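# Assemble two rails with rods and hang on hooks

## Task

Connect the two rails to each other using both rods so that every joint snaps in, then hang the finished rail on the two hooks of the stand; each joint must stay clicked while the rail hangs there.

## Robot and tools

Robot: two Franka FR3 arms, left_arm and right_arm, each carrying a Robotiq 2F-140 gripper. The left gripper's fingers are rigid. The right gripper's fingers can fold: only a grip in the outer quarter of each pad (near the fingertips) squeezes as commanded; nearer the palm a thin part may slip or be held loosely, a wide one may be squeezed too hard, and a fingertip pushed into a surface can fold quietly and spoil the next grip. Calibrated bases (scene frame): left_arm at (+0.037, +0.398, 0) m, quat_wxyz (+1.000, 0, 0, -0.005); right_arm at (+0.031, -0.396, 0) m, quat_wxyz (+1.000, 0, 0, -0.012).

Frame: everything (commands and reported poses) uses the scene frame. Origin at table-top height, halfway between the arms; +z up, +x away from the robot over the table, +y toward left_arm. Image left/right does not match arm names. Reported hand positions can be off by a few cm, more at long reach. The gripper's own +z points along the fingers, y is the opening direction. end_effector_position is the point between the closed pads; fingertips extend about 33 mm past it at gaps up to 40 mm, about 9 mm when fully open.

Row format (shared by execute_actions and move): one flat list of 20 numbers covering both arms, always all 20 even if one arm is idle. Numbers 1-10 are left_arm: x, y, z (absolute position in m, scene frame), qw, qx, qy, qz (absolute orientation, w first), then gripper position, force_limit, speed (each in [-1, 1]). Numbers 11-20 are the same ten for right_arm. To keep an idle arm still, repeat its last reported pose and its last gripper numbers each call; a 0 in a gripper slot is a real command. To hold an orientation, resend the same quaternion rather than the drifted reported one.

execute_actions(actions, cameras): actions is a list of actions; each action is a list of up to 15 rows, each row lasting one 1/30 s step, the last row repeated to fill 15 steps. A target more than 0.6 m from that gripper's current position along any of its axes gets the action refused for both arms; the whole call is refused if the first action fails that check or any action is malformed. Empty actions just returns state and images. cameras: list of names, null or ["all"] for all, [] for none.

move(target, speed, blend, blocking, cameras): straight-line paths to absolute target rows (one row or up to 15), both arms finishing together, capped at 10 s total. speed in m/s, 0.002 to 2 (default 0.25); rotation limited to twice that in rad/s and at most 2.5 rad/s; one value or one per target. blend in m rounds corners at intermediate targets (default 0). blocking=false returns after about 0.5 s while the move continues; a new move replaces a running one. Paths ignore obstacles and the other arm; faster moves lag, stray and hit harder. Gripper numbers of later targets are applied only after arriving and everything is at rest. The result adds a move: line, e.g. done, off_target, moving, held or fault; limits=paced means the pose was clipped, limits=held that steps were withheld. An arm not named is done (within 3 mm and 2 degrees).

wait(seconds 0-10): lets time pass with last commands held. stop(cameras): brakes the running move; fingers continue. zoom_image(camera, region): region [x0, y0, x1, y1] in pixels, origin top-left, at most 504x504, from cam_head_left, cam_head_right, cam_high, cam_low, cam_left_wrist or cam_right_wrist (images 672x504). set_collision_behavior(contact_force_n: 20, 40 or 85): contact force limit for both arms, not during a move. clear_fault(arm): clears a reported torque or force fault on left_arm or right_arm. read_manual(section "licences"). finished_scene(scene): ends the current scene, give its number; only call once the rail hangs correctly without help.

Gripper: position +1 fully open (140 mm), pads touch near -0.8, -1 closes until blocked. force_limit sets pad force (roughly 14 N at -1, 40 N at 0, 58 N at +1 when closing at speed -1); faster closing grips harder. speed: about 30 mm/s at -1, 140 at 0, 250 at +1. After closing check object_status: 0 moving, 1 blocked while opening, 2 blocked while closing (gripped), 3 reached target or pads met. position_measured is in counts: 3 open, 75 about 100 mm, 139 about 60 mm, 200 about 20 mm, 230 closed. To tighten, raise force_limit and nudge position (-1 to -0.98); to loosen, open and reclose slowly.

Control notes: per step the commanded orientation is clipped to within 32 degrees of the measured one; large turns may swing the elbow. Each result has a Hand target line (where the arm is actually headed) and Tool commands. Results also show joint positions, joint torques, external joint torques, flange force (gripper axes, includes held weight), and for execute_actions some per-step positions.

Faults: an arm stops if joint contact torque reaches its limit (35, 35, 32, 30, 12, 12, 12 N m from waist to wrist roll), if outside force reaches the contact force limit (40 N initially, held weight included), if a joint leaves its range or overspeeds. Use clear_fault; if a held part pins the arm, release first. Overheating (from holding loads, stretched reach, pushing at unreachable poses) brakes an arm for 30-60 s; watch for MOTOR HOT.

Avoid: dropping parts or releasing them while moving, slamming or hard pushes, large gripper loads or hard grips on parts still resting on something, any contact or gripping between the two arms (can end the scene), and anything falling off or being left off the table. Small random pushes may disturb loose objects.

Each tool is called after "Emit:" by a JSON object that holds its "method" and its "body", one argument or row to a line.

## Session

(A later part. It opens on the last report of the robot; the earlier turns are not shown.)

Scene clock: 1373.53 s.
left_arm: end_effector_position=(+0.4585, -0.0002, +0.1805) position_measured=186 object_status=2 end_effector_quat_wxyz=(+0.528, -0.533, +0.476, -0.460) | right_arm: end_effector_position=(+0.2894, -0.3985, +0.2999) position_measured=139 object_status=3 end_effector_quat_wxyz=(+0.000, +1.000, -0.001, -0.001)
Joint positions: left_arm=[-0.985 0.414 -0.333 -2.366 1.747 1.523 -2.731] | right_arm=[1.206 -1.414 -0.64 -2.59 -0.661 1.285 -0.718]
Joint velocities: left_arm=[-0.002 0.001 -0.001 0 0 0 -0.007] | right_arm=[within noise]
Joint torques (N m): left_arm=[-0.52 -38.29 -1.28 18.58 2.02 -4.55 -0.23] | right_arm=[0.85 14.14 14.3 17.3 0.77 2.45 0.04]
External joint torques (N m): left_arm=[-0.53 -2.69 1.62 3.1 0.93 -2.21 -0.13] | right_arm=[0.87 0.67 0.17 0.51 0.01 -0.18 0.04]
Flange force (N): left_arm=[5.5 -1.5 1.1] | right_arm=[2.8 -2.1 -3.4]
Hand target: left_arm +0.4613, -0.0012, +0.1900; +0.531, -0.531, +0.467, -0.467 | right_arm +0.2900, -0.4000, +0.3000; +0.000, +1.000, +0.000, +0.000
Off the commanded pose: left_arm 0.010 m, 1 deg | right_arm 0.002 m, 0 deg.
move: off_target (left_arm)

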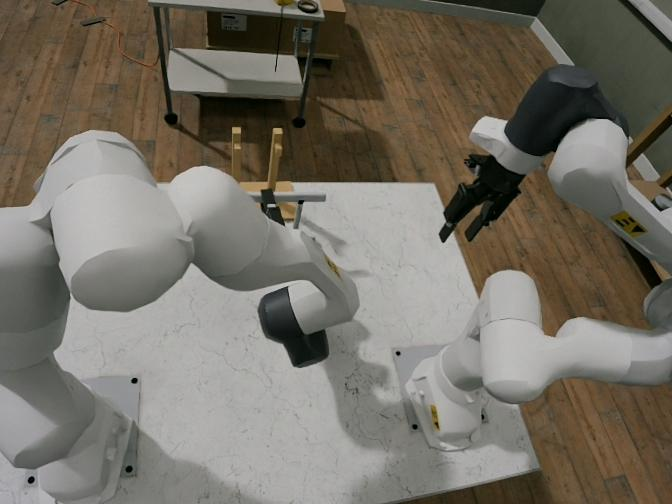

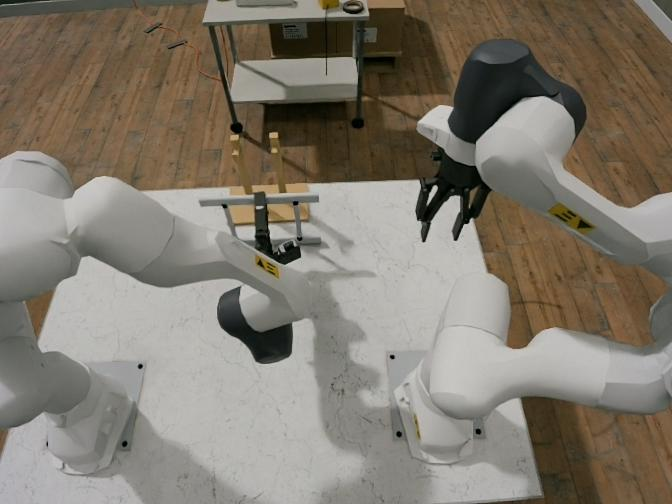

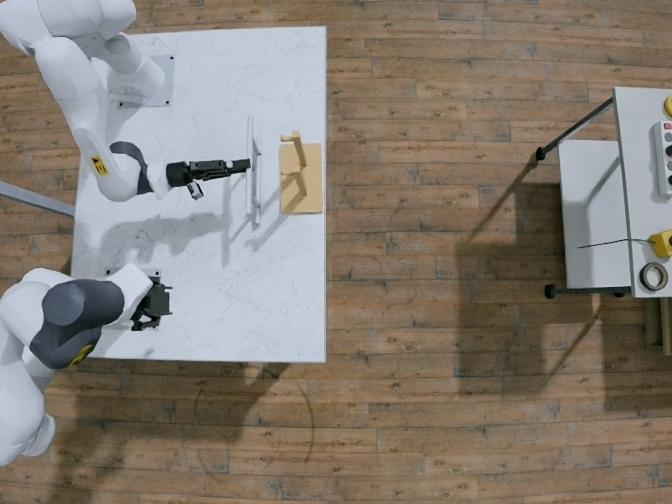

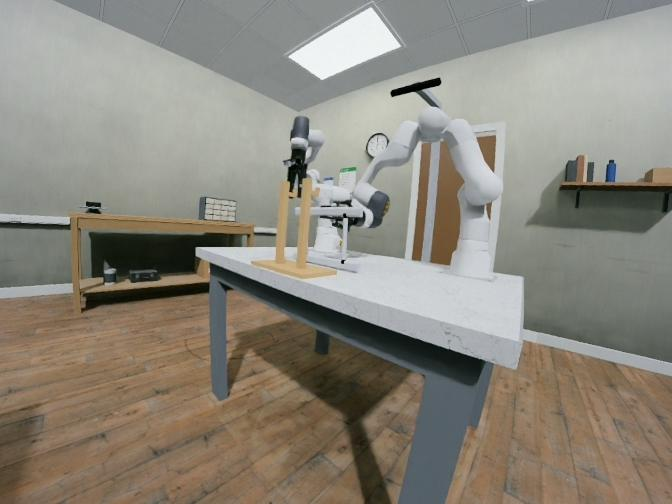

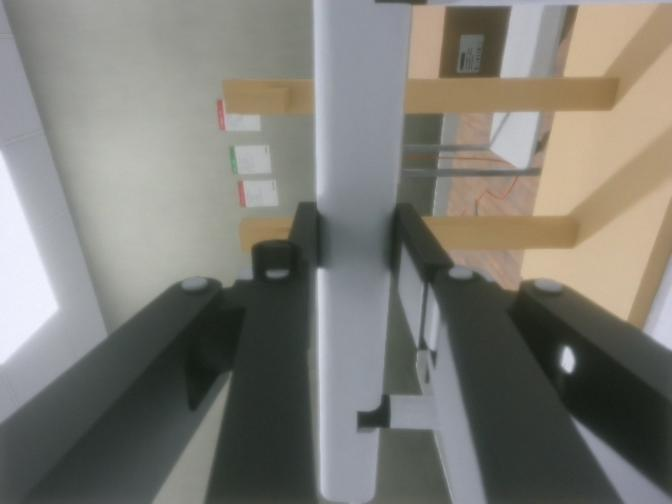

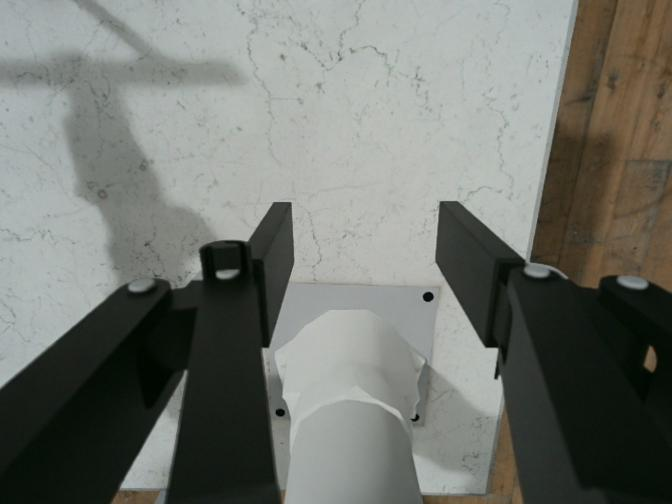

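Emit:
{"method": "move", "body": {
  "target": [
    [0.4600, 0.0050, 0.235, -0.53487, 0.53487, -0.46250, 0.46250, -1, -0.05, -1, 0.29, -0.40, 0.30, 0, 1, 0, 0, -0.08, -0.05, -1],
    [0.4650, 0.0105, 0.290, -0.53487, 0.53487, -0.46250, 0.46250, -1, -0.05, -1, 0.29, -0.40, 0.30, 0, 1, 0, 0, -0.08, -0.05, -1]
  ],
  "speed": [0.06, 0.06],
  "blend": [0.02, 0]
}}

Emit:
{"method": "zoom_image", "body": {
  "camera": "cam_high",
  "region": [210, 100, 340, 240]
}}

Emit:
{"method": "zoom_image", "body": {
  "camera": "cam_low",
  "region": [260, 150, 420, 290]
}}

Scene clock: 1414.00 s.
left_arm: end_effector_position=(+0.4627, +0.0095, +0.2813) position_measured=186 object_status=2 end_effector_quat_wxyz=(+0.531, -0.536, +0.468, -0.460) | right_arm: end_effector_position=(+0.2894, -0.3985, +0.3000) position_measured=139 object_status=3 end_effector_quat_wxyz=(+0.000, +1.000, -0.001, -0.001)
Joint positions: left_arm=[-0.971 0.13 -0.331 -2.442 1.689 1.615 -2.56] | right_arm=[1.206 -1.414 -0.64 -2.59 -0.661 1.285 -0.718]
Joint velocities: left_arm=[0 0.001 0 0 0 -0.001 0.007] | right_arm=[within noise]
Joint torques (N m): left_arm=[0.41 -33.91 0.47 22.12 2.13 -3.67 0.1] | right_arm=[0.86 14.13 14.3 17.31 0.75 2.45 -0.01]
External joint torques (N m): left_arm=[0.36 -3.44 1.34 3.05 0.82 -1.53 0.2] | right_arm=[0.82 0.54 0.13 0.63 -0.01 -0.18 -0.01]
Flange force (N): left_arm=[2.3 -6.6 1.9] | right_arm=[2.8 -1.6 -3.4]
Hand target: left_arm +0.4650, +0.0105, +0.2900; +0.535, -0.535, +0.462, -0.463 | right_arm +0.2900, -0.4000, +0.3000; +0.000, +1.000, +0.000, +0.000
Off the commanded pose: left_arm 0.009 m, 1 deg | right_arm 0.002 m, 0 deg.
move: off_target (left_arm)

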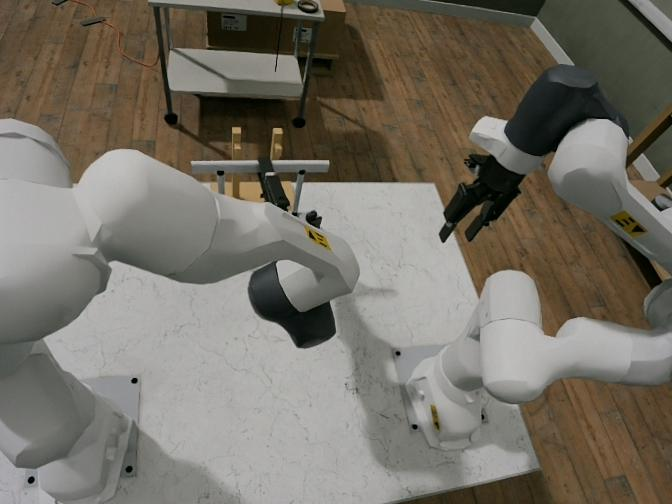

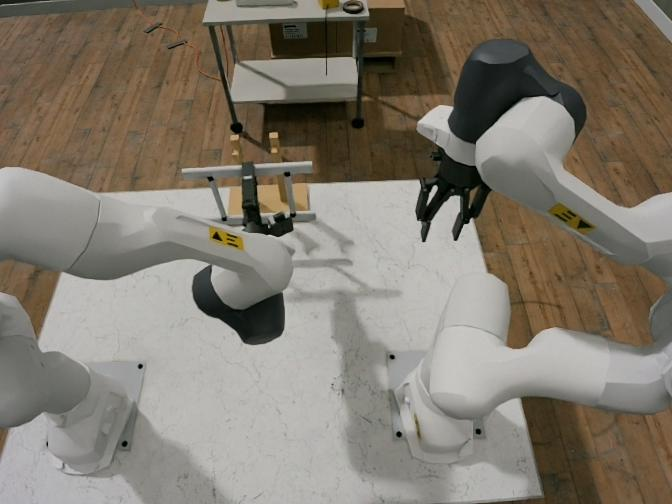

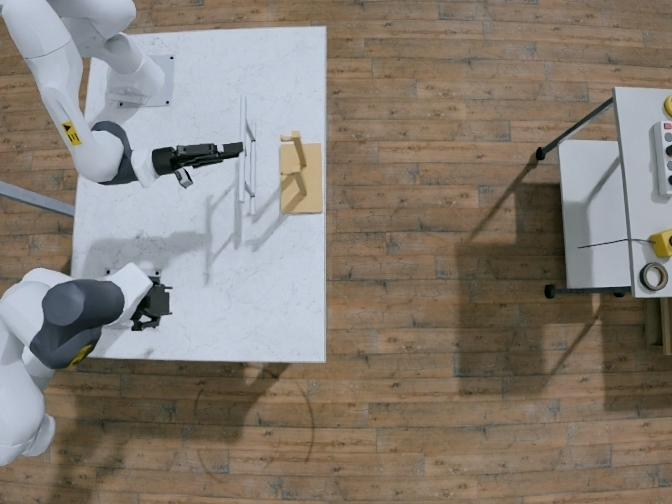

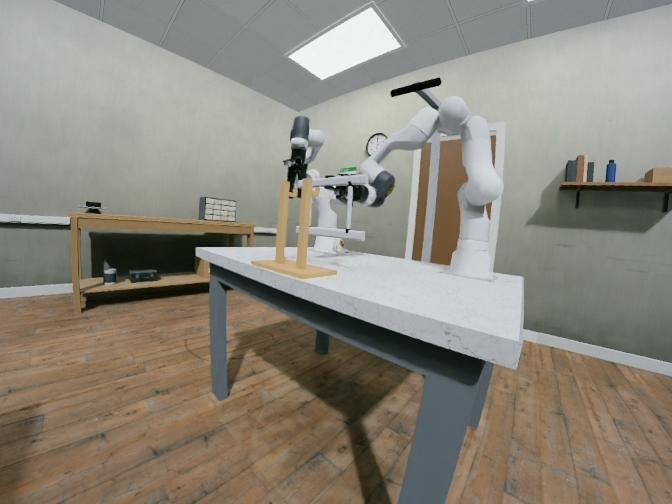

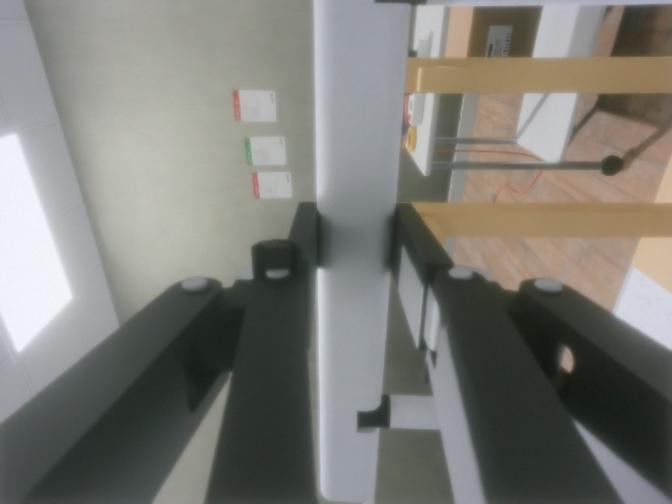

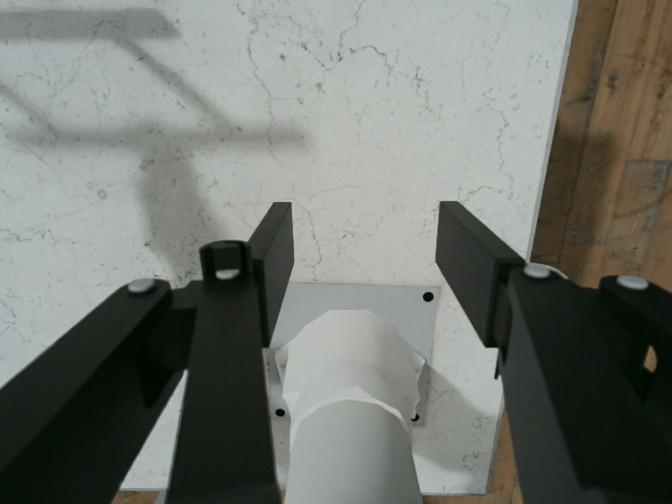

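Scaled by 3.600 from the camera's 672x504 image, which has a finer 960x720 frame.

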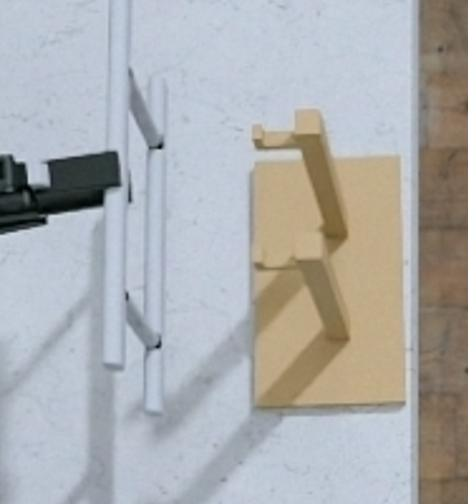

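Scaled by 3.150 from the camera's 672x504 image, which has a finer 960x720 frame.

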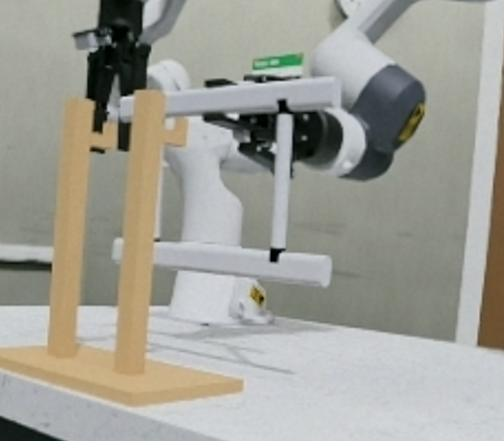

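Emit:
{"method": "zoom_image", "body": {
  "camera": "cam_high",
  "region": [215, 85, 305, 145]
}}

Emit:
{"method": "zoom_image", "body": {
  "camera": "cam_high",
  "region": [215, 150, 305, 210]
}}

Scaled by 5.600 from the camera's 672x504 image, which has a finer 960x720 frame.

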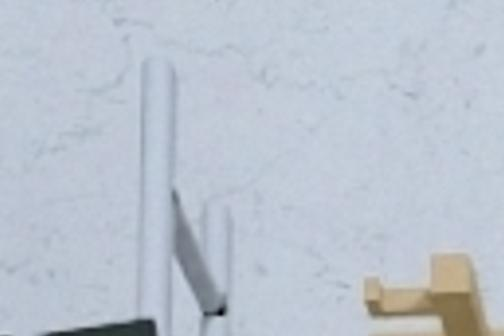

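Scaled by 5.600 from the camera's 672x504 image, which has a finer 960x720 frame.

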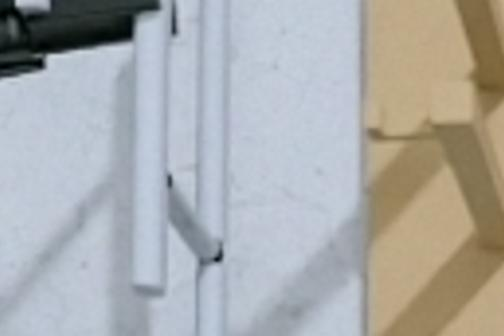

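Emit:
{"method": "move", "body": {
  "target": [
    [0.5400, 0.0095, 0.293, -0.53889, 0.53889, -0.45782, 0.45782, -1, -0.05, -1, 0.29, -0.40, 0.30, 0, 1, 0, 0, -0.08, -0.05, -1]
  ],
  "speed": [0.05]
}}

Emit:
{"method": "zoom_image", "body": {
  "camera": "cam_high",
  "region": [225, 80, 335, 220]
}}

Emit:
{"method": "zoom_image", "body": {
  "camera": "cam_low",
  "region": [250, 150, 410, 290]
}}

Scene clock: 1454.27 s.
left_arm: end_effector_position=(+0.5374, +0.0105, +0.2837) position_measured=186 object_status=2 end_effector_quat_wxyz=(+0.535, -0.542, +0.463, -0.453) | right_arm: end_effector_position=(+0.2894, -0.3985, +0.3000) position_measured=139 object_status=3 end_effector_quat_wxyz=(+0.000, +1.000, -0.001, -0.001)
Joint positions: left_arm=[-0.895 0.194 -0.243 -2.34 1.807 1.7 -2.532] | right_arm=[1.206 -1.414 -0.64 -2.59 -0.661 1.285 -0.718]
Joint velocities: left_arm=[0.001 0.001 0.001 0.001 0.003 0.005 0.003] | right_arm=[within noise]
Joint torques (N m): left_arm=[-0.01 -36.63 0.49 23.98 2.49 -3.56 0.14] | right_arm=[0.82 14.11 14.32 17.27 0.76 2.45 -0.04]
External joint torques (N m): left_arm=[0 -2.76 1.52 4.03 1.32 -1.47 0.24] | right_arm=[0.82 0.64 0.17 0.55 0 -0.18 -0.04]
Flange force (N): left_arm=[6.6 -3.8 4.0] | right_arm=[2.8 -1.8 -3.4]
Hand target: left_arm +0.5399, +0.0096, +0.2930; +0.539, -0.539, +0.458, -0.458 | right_arm +0.2900, -0.4000, +0.3000; +0.000, +1.000, +0.000, +0.000
Off the commanded pose: left_arm 0.010 m, 1 deg | right_arm 0.002 m, 0 deg.
move: off_target (left_arm)

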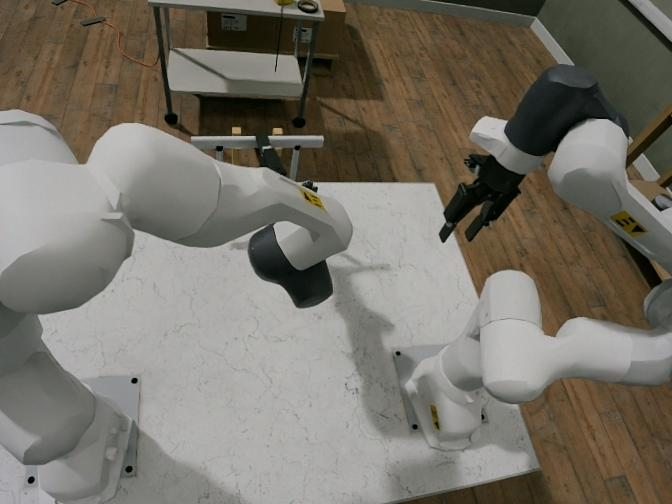

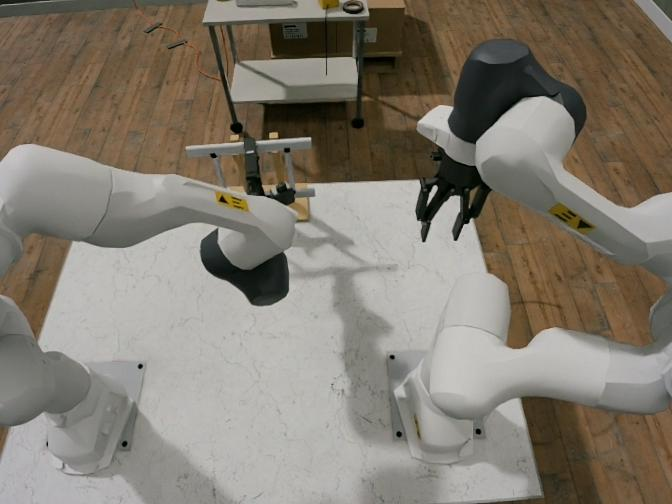

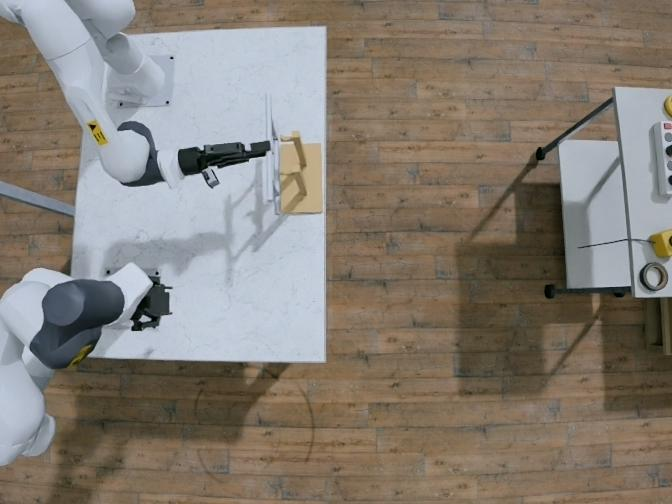

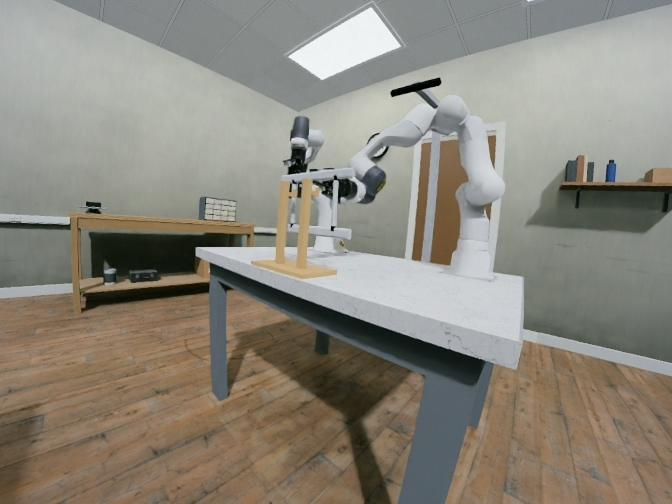

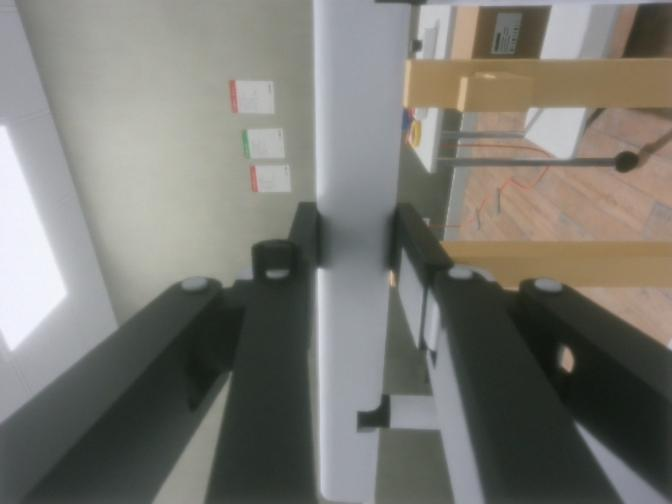

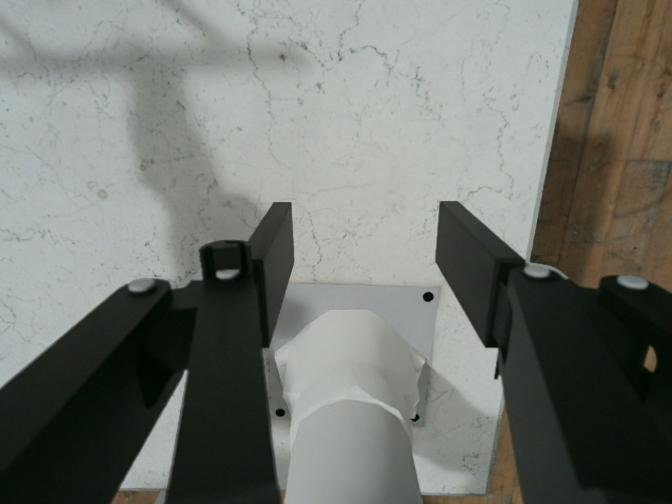

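Scaled by 3.600 from the camera's 672x504 image, which has a finer 960x720 frame.

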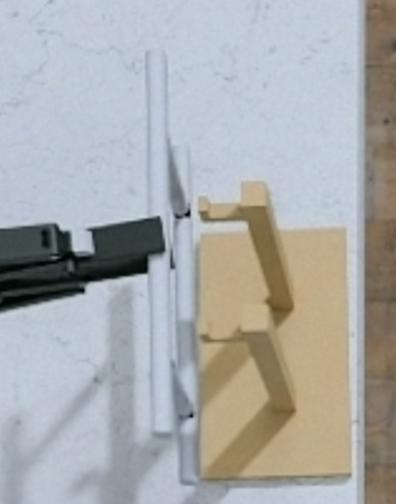

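Scaled by 3.150 from the camera's 672x504 image, which has a finer 960x720 frame.

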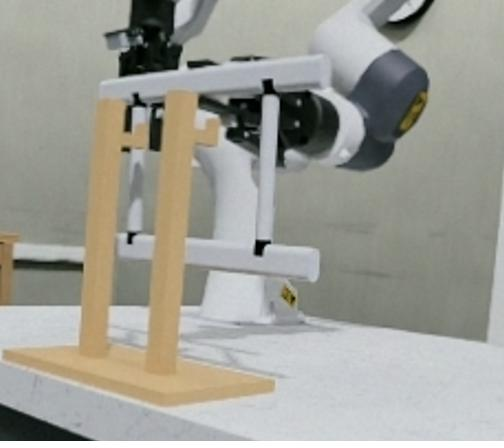

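Emit:
{"method": "move", "body": {
  "target": [
    [0.5855, 0.0095, 0.292, -0.53889, 0.53889, -0.45782, 0.45782, -1, -0.05, -1, 0.29, -0.40, 0.30, 0, 1, 0, 0, -0.08, -0.05, -1]
  ],
  "speed": [0.04]
}}

Emit:
{"method": "zoom_image", "body": {
  "camera": "cam_high",
  "region": [225, 80, 335, 220]
}}

Emit:
{"method": "zoom_image", "body": {
  "camera": "cam_low",
  "region": [250, 150, 390, 290]
}}

Scene clock: 1474.03 s.
left_arm: end_effector_position=(+0.5827, +0.0104, +0.2820) position_measured=186 object_status=2 end_effector_quat_wxyz=(+0.535, -0.542, +0.463, -0.453) | right_arm: end_effector_position=(+0.2894, -0.3985, +0.3000) position_measured=139 object_status=3 end_effector_quat_wxyz=(+0.000, +1.000, -0.001, -0.001)
Joint positions: left_arm=[-0.856 0.244 -0.191 -2.269 1.88 1.759 -2.523] | right_arm=[1.206 -1.414 -0.64 -2.59 -0.661 1.285 -0.718]
Joint velocities: within noise
Joint torques (N m): left_arm=[-0.09 -39.1 0.5 24.75 2.47 -3.56 0.13] | right_arm=[0.85 14.08 14.31 17.25 0.76 2.45 0.02]
External joint torques (N m): left_arm=[-0.08 -3.01 1.53 4.38 1.43 -1.48 0.23] | right_arm=[0.84 0.63 0.1 0.46 0 -0.19 0.02]
Flange force (N): left_arm=[6.7 -3.9 4.7] | right_arm=[2.8 -1.9 -3.1]
Hand target: left_arm +0.5854, +0.0096, +0.2920; +0.539, -0.539, +0.458, -0.458 | right_arm +0.2900, -0.4000, +0.3000; +0.000, +1.000, +0.000, +0.000
Off the commanded pose: left_arm 0.010 m, 1 deg | right_arm 0.002 m, 0 deg.
move: off_target (left_arm)

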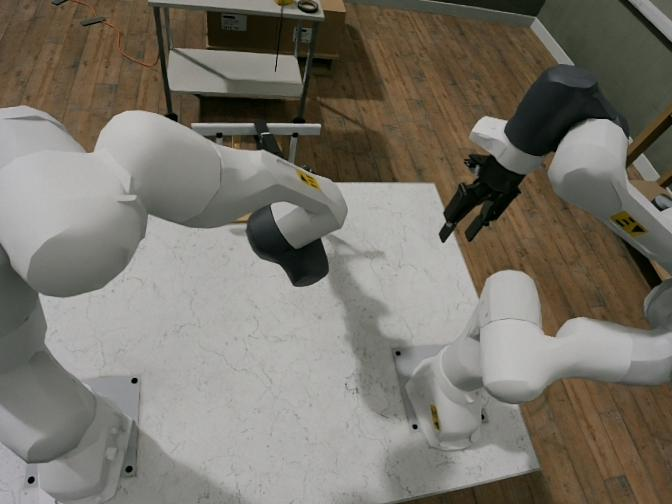

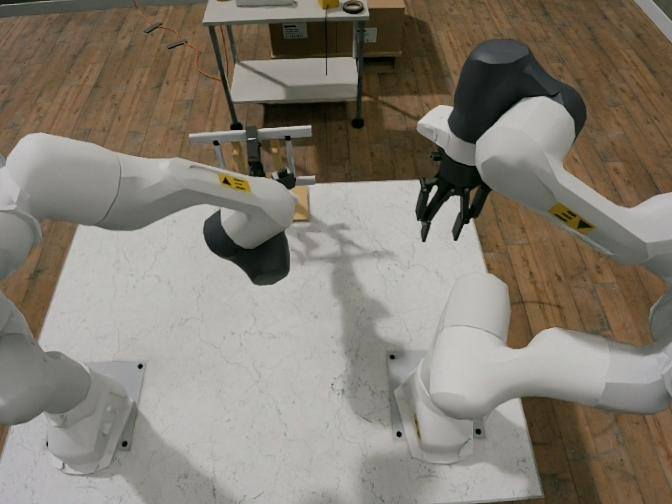

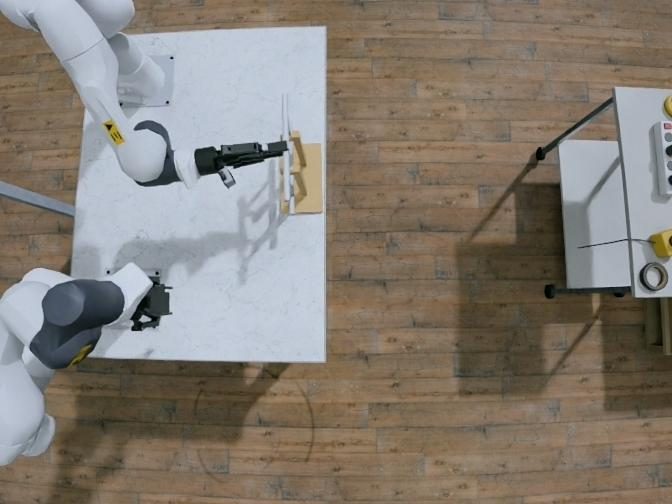

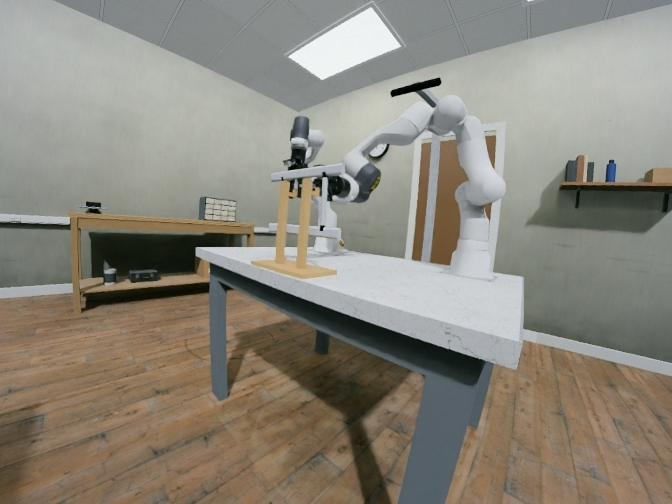

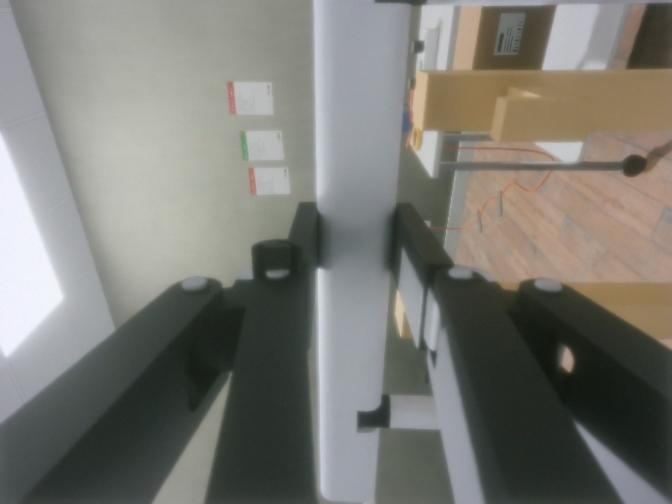

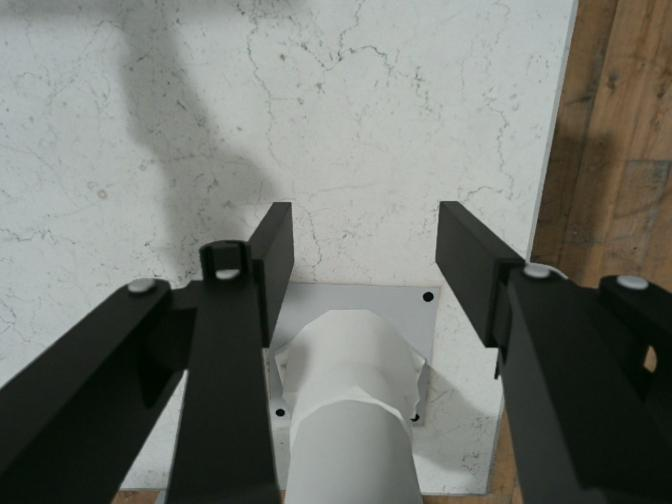

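Scaled by 3.600 from the camera's 672x504 image, which has a finer 960x720 frame.

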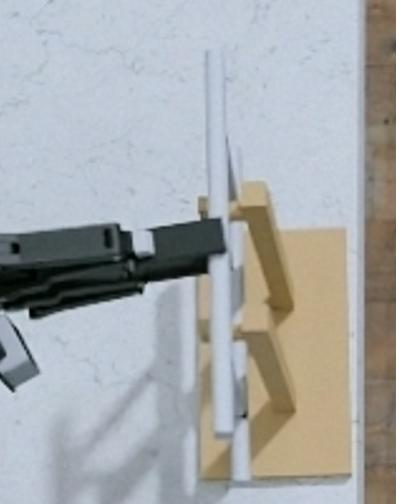

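Scaled by 3.600 from the camera's 672x504 image, which has a finer 960x720 frame.

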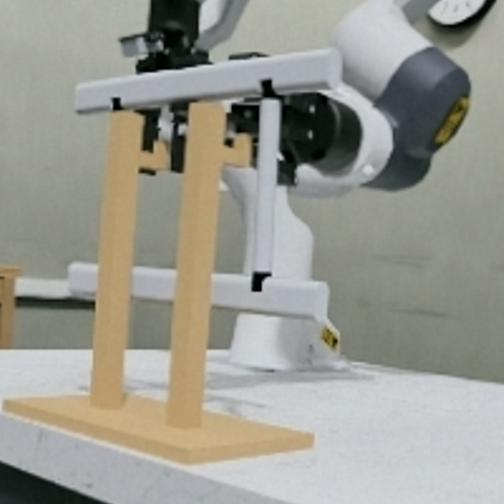

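Emit:
{"method": "move", "body": {
  "target": [
    [0.5840, 0.0095, 0.274, -0.53889, 0.53889, -0.45782, 0.45782, -1, -0.05, -1, 0.29, -0.40, 0.30, 0, 1, 0, 0, -0.08, -0.05, -1]
  ],
  "speed": [0.03],
  "cameras": ["cam_high", "cam_low", "cam_left_wrist", "cam_head_right"]
}}

Emit:
{"method": "zoom_image", "body": {
  "camera": "cam_high",
  "region": [255, 110, 325, 200]
}}

Emit:
{"method": "zoom_image", "body": {
  "camera": "cam_low",
  "region": [260, 160, 360, 260]
}}

Scene clock: 1491.00 s.
left_arm: end_effector_position=(+0.5811, +0.0099, +0.2625) position_measured=186 object_status=2 end_effector_quat_wxyz=(+0.535, -0.541, +0.467, -0.450) | right_arm: end_effector_position=(+0.2894, -0.3985, +0.3000) position_measured=139 object_status=3 end_effector_quat_wxyz=(+0.000, +1.000, -0.001, -0.001)
Joint positions: left_arm=[-0.862 0.283 -0.188 -2.266 1.886 1.747 -2.546] | right_arm=[1.206 -1.414 -0.64 -2.59 -0.661 1.285 -0.718]
Joint velocities: left_arm=[0 0 0 0.001 0.002 -0.001 -0.006] | right_arm=[within noise]
Joint torques (N m): left_arm=[-0.59 -40 0.39 23.99 2.34 -4.08 -0.28] | right_arm=[0.82 14.06 14.3 17.28 0.77 2.44 0]
External joint torques (N m): left_arm=[-0.58 -3.09 1.55 4.07 1.31 -1.97 -0.18] | right_arm=[0.77 0.56 0.16 0.56 0 -0.19 0]
Flange force (N): left_arm=[5.7 -2.8 2.9] | right_arm=[2.6 -1.6 -3.3]
Hand target: left_arm +0.5839, +0.0095, +0.2740; +0.539, -0.539, +0.458, -0.458 | right_arm +0.2900, -0.4000, +0.3000; +0.000, +1.000, +0.000, +0.000
Off the commanded pose: left_arm 0.012 m, 1 deg | right_arm 0.002 m, 0 deg.
move: off_target (left_arm)
Images, in order (width x height): cam_head_right 672x504, cam_high 672x504, cam_low 672x504, cam_left_wrist 672x504.

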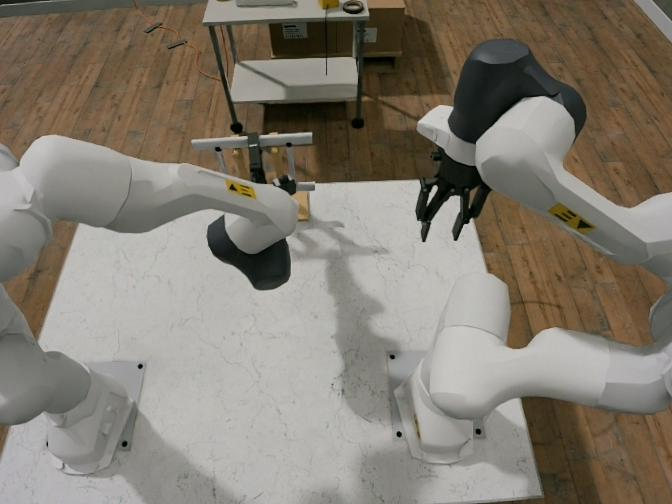

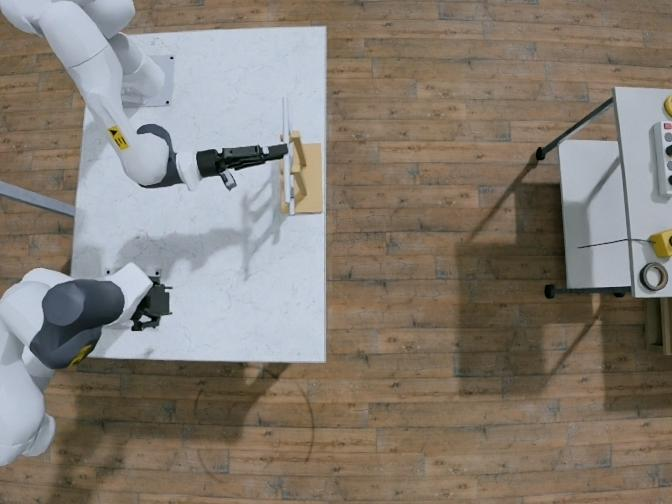

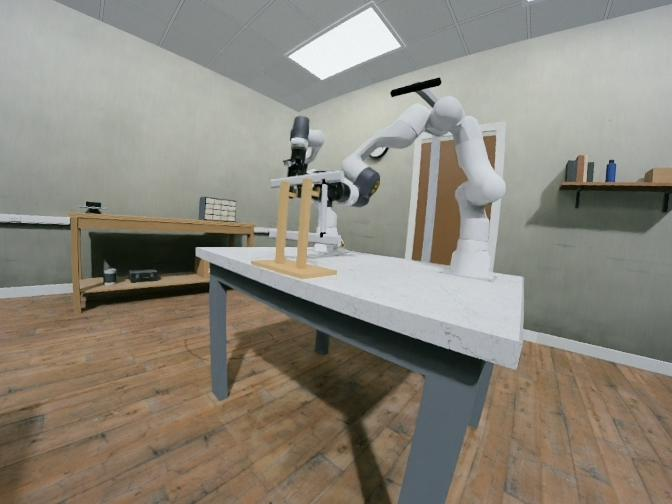

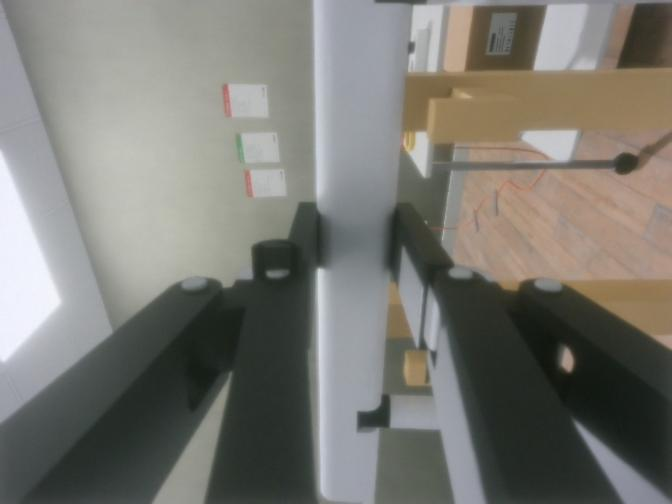

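Scaled by 5.600 from the camera's 672x504 image, which has a finer 960x720 frame.

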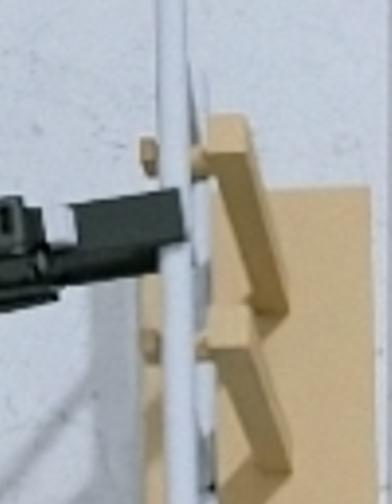

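Scaled by 5.040 from the camera's 672x504 image, which has a finer 960x720 frame.

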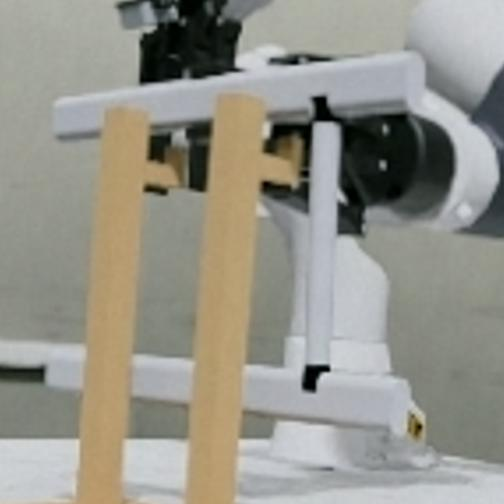

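Emit:
{"method": "move", "body": {
  "target": [
    [0.5840, 0.0095, 0.260, -0.53889, 0.53889, -0.45782, 0.45782, -1, -0.05, -1, 0.29, -0.40, 0.30, 0, 1, 0, 0, -0.08, -0.05, -1]
  ],
  "speed": [0.02],
  "cameras": ["cam_high", "cam_low", "cam_left_wrist"]
}}

Emit:
{"method": "zoom_image", "body": {
  "camera": "cam_high",
  "region": [255, 110, 325, 200]
}}

Emit:
{"method": "zoom_image", "body": {
  "camera": "cam_low",
  "region": [260, 160, 360, 260]
}}

Scene clock: 1508.67 s.
left_arm: end_effector_position=(+0.5810, +0.0100, +0.2486) position_measured=186 object_status=2 end_effector_quat_wxyz=(+0.535, -0.541, +0.467, -0.450) | right_arm: end_effector_position=(+0.2894, -0.3985, +0.3000) position_measured=139 object_status=3 end_effector_quat_wxyz=(+0.000, +1.000, -0.001, -0.001)
Joint positions: left_arm=[-0.869 0.315 -0.183 -2.261 1.893 1.736 -2.57] | right_arm=[1.206 -1.414 -0.64 -2.59 -0.661 1.285 -0.718]
Joint velocities: left_arm=[-0.001 -0.001 0 0.001 0.001 -0.001 -0.006] | right_arm=[within noise]
Joint torques (N m): left_arm=[-0.63 -40.51 0.41 23.53 2.3 -4.19 -0.24] | right_arm=[0.91 14.07 14.24 17.3 0.76 2.46 -0.06]
External joint torques (N m): left_arm=[-0.62 -3.35 1.62 4.22 1.31 -2.06 -0.14] | right_arm=[0.89 0.55 0.08 0.59 0 -0.17 -0.06]
Flange force (N): left_arm=[5.7 -3.1 2.9] | right_arm=[3.0 -1.6 -3.3]
Hand target: left_arm +0.5839, +0.0095, +0.2600; +0.539, -0.539, +0.458, -0.458 | right_arm +0.2900, -0.4000, +0.3000; +0.000, +1.000, +0.000, +0.000
Off the commanded pose: left_arm 0.012 m, 1 deg | right_arm 0.002 m, 0 deg.
move: off_target (left_arm)
Images, in order (width x height): cam_high 672x504, cam_low 672x504, cam_left_wrist 672x504.

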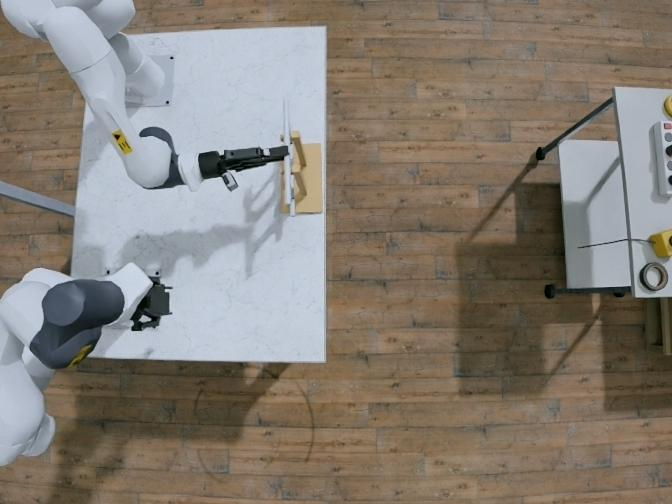

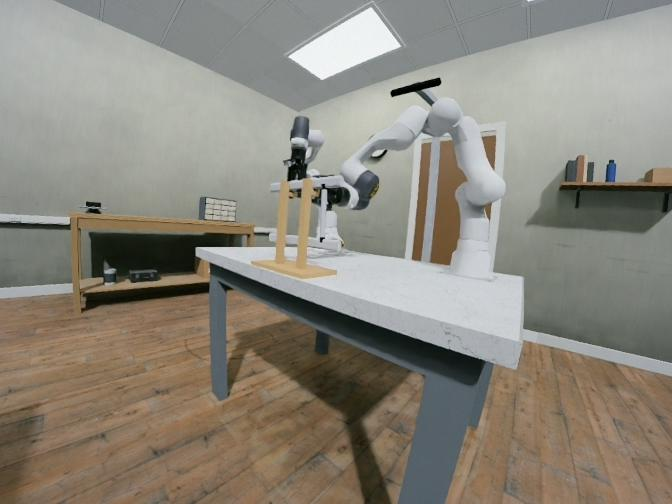

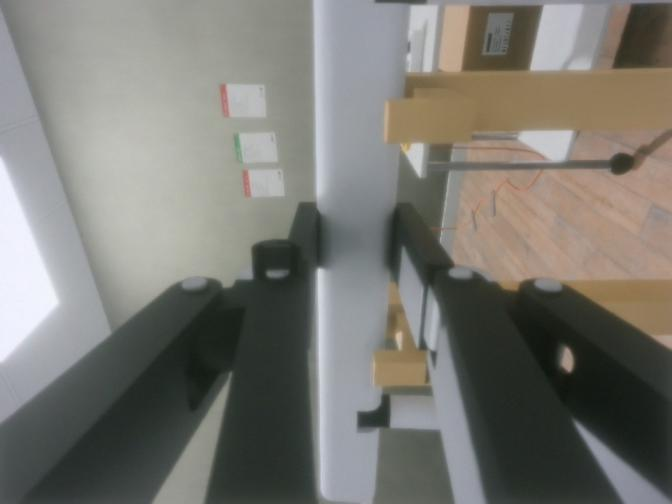

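Scaled by 5.600 from the camera's 672x504 image, which has a finer 960x720 frame.

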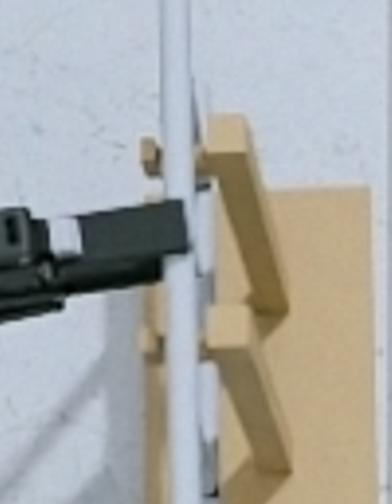

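Scaled by 5.040 from the camera's 672x504 image, which has a finer 960x720 frame.

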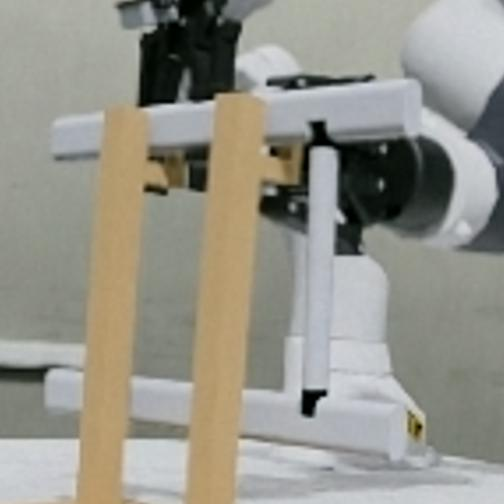

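Emit:
{"method": "move", "body": {
  "target": [
    [0.5840, 0.0095, 0.2530, -0.53889, 0.53889, -0.45782, 0.45782, -1, -0.05, -1, 0.29, -0.40, 0.30, 0, 1, 0, 0, -0.08, -0.05, -1]
  ],
  "speed": [0.01],
  "cameras": ["cam_low", "cam_left_wrist"]
}}

Emit:
{"method": "zoom_image", "body": {
  "camera": "cam_low",
  "region": [260, 160, 360, 260]
}}

Scene clock: 1515.30 s.
left_arm: end_effector_position=(+0.5810, +0.0099, +0.2424) position_measured=186 object_status=2 end_effector_quat_wxyz=(+0.535, -0.541, +0.467, -0.450) | right_arm: end_effector_position=(+0.2894, -0.3985, +0.3000) position_measured=139 object_status=3 end_effector_quat_wxyz=(+0.000, +1.000, -0.001, -0.001)
Joint positions: left_arm=[-0.875 0.33 -0.177 -2.257 1.895 1.73 -2.582] | right_arm=[1.206 -1.414 -0.64 -2.59 -0.661 1.285 -0.718]
Joint velocities: left_arm=[-0.003 0.001 0.002 0.001 0.001 0 -0.006] | right_arm=[within noise]
Joint torques (N m): left_arm=[-0.76 -40.55 0.12 23.19 2.21 -4.12 -0.18] | right_arm=[0.87 14.08 14.33 17.32 0.77 2.44 0.05]
External joint torques (N m): left_arm=[-0.7 -2.79 1.39 3.94 1.21 -1.95 -0.08] | right_arm=[0.89 0.5 0.12 0.55 0.01 -0.19 0.05]
Flange force (N): left_arm=[6.3 -2.1 2.7] | right_arm=[2.6 -1.8 -3.3]
Hand target: left_arm +0.5839, +0.0095, +0.2530; +0.539, -0.539, +0.458, -0.458 | right_arm +0.2900, -0.4000, +0.3000; +0.000, +1.000, +0.000, +0.000
Off the commanded pose: left_arm 0.011 m, 1 deg | right_arm 0.002 m, 0 deg.
move: off_target (left_arm)
Images, in order (width x height): cam_low 672x504, cam_left_wrist 672x504.

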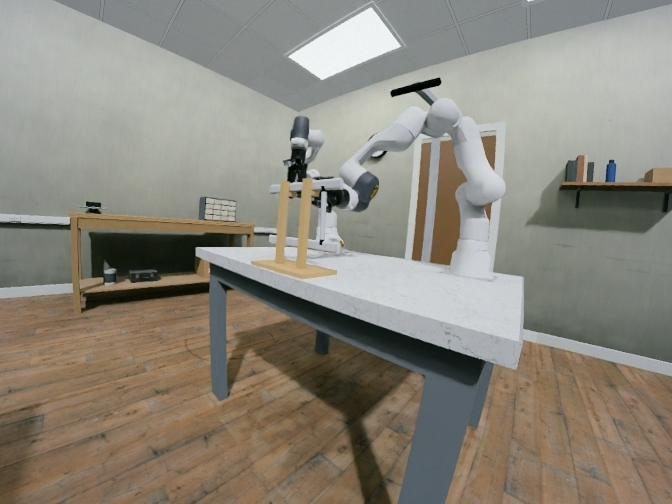

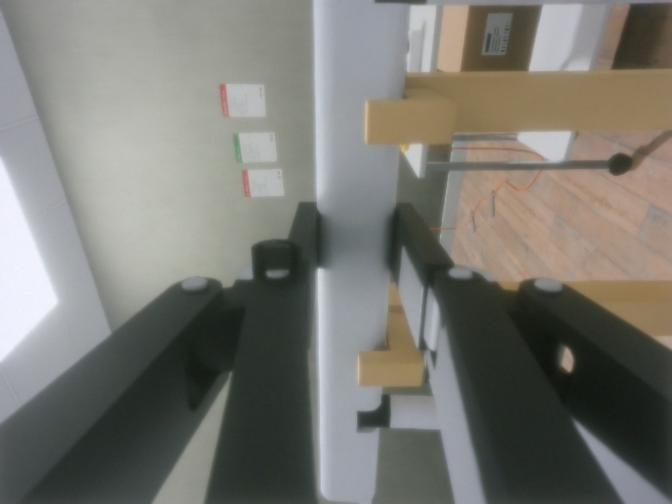

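Scaled by 5.040 from the camera's 672x504 image, which has a finer 960x720 frame.

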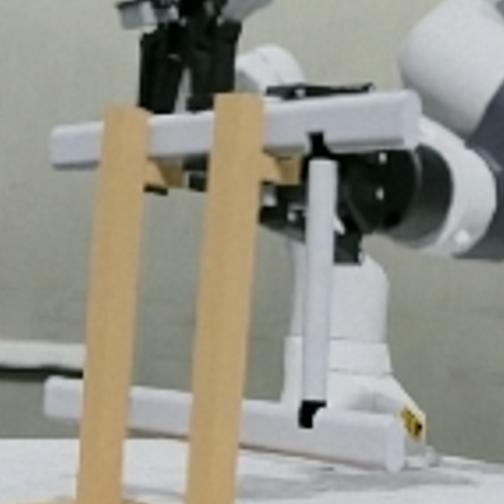

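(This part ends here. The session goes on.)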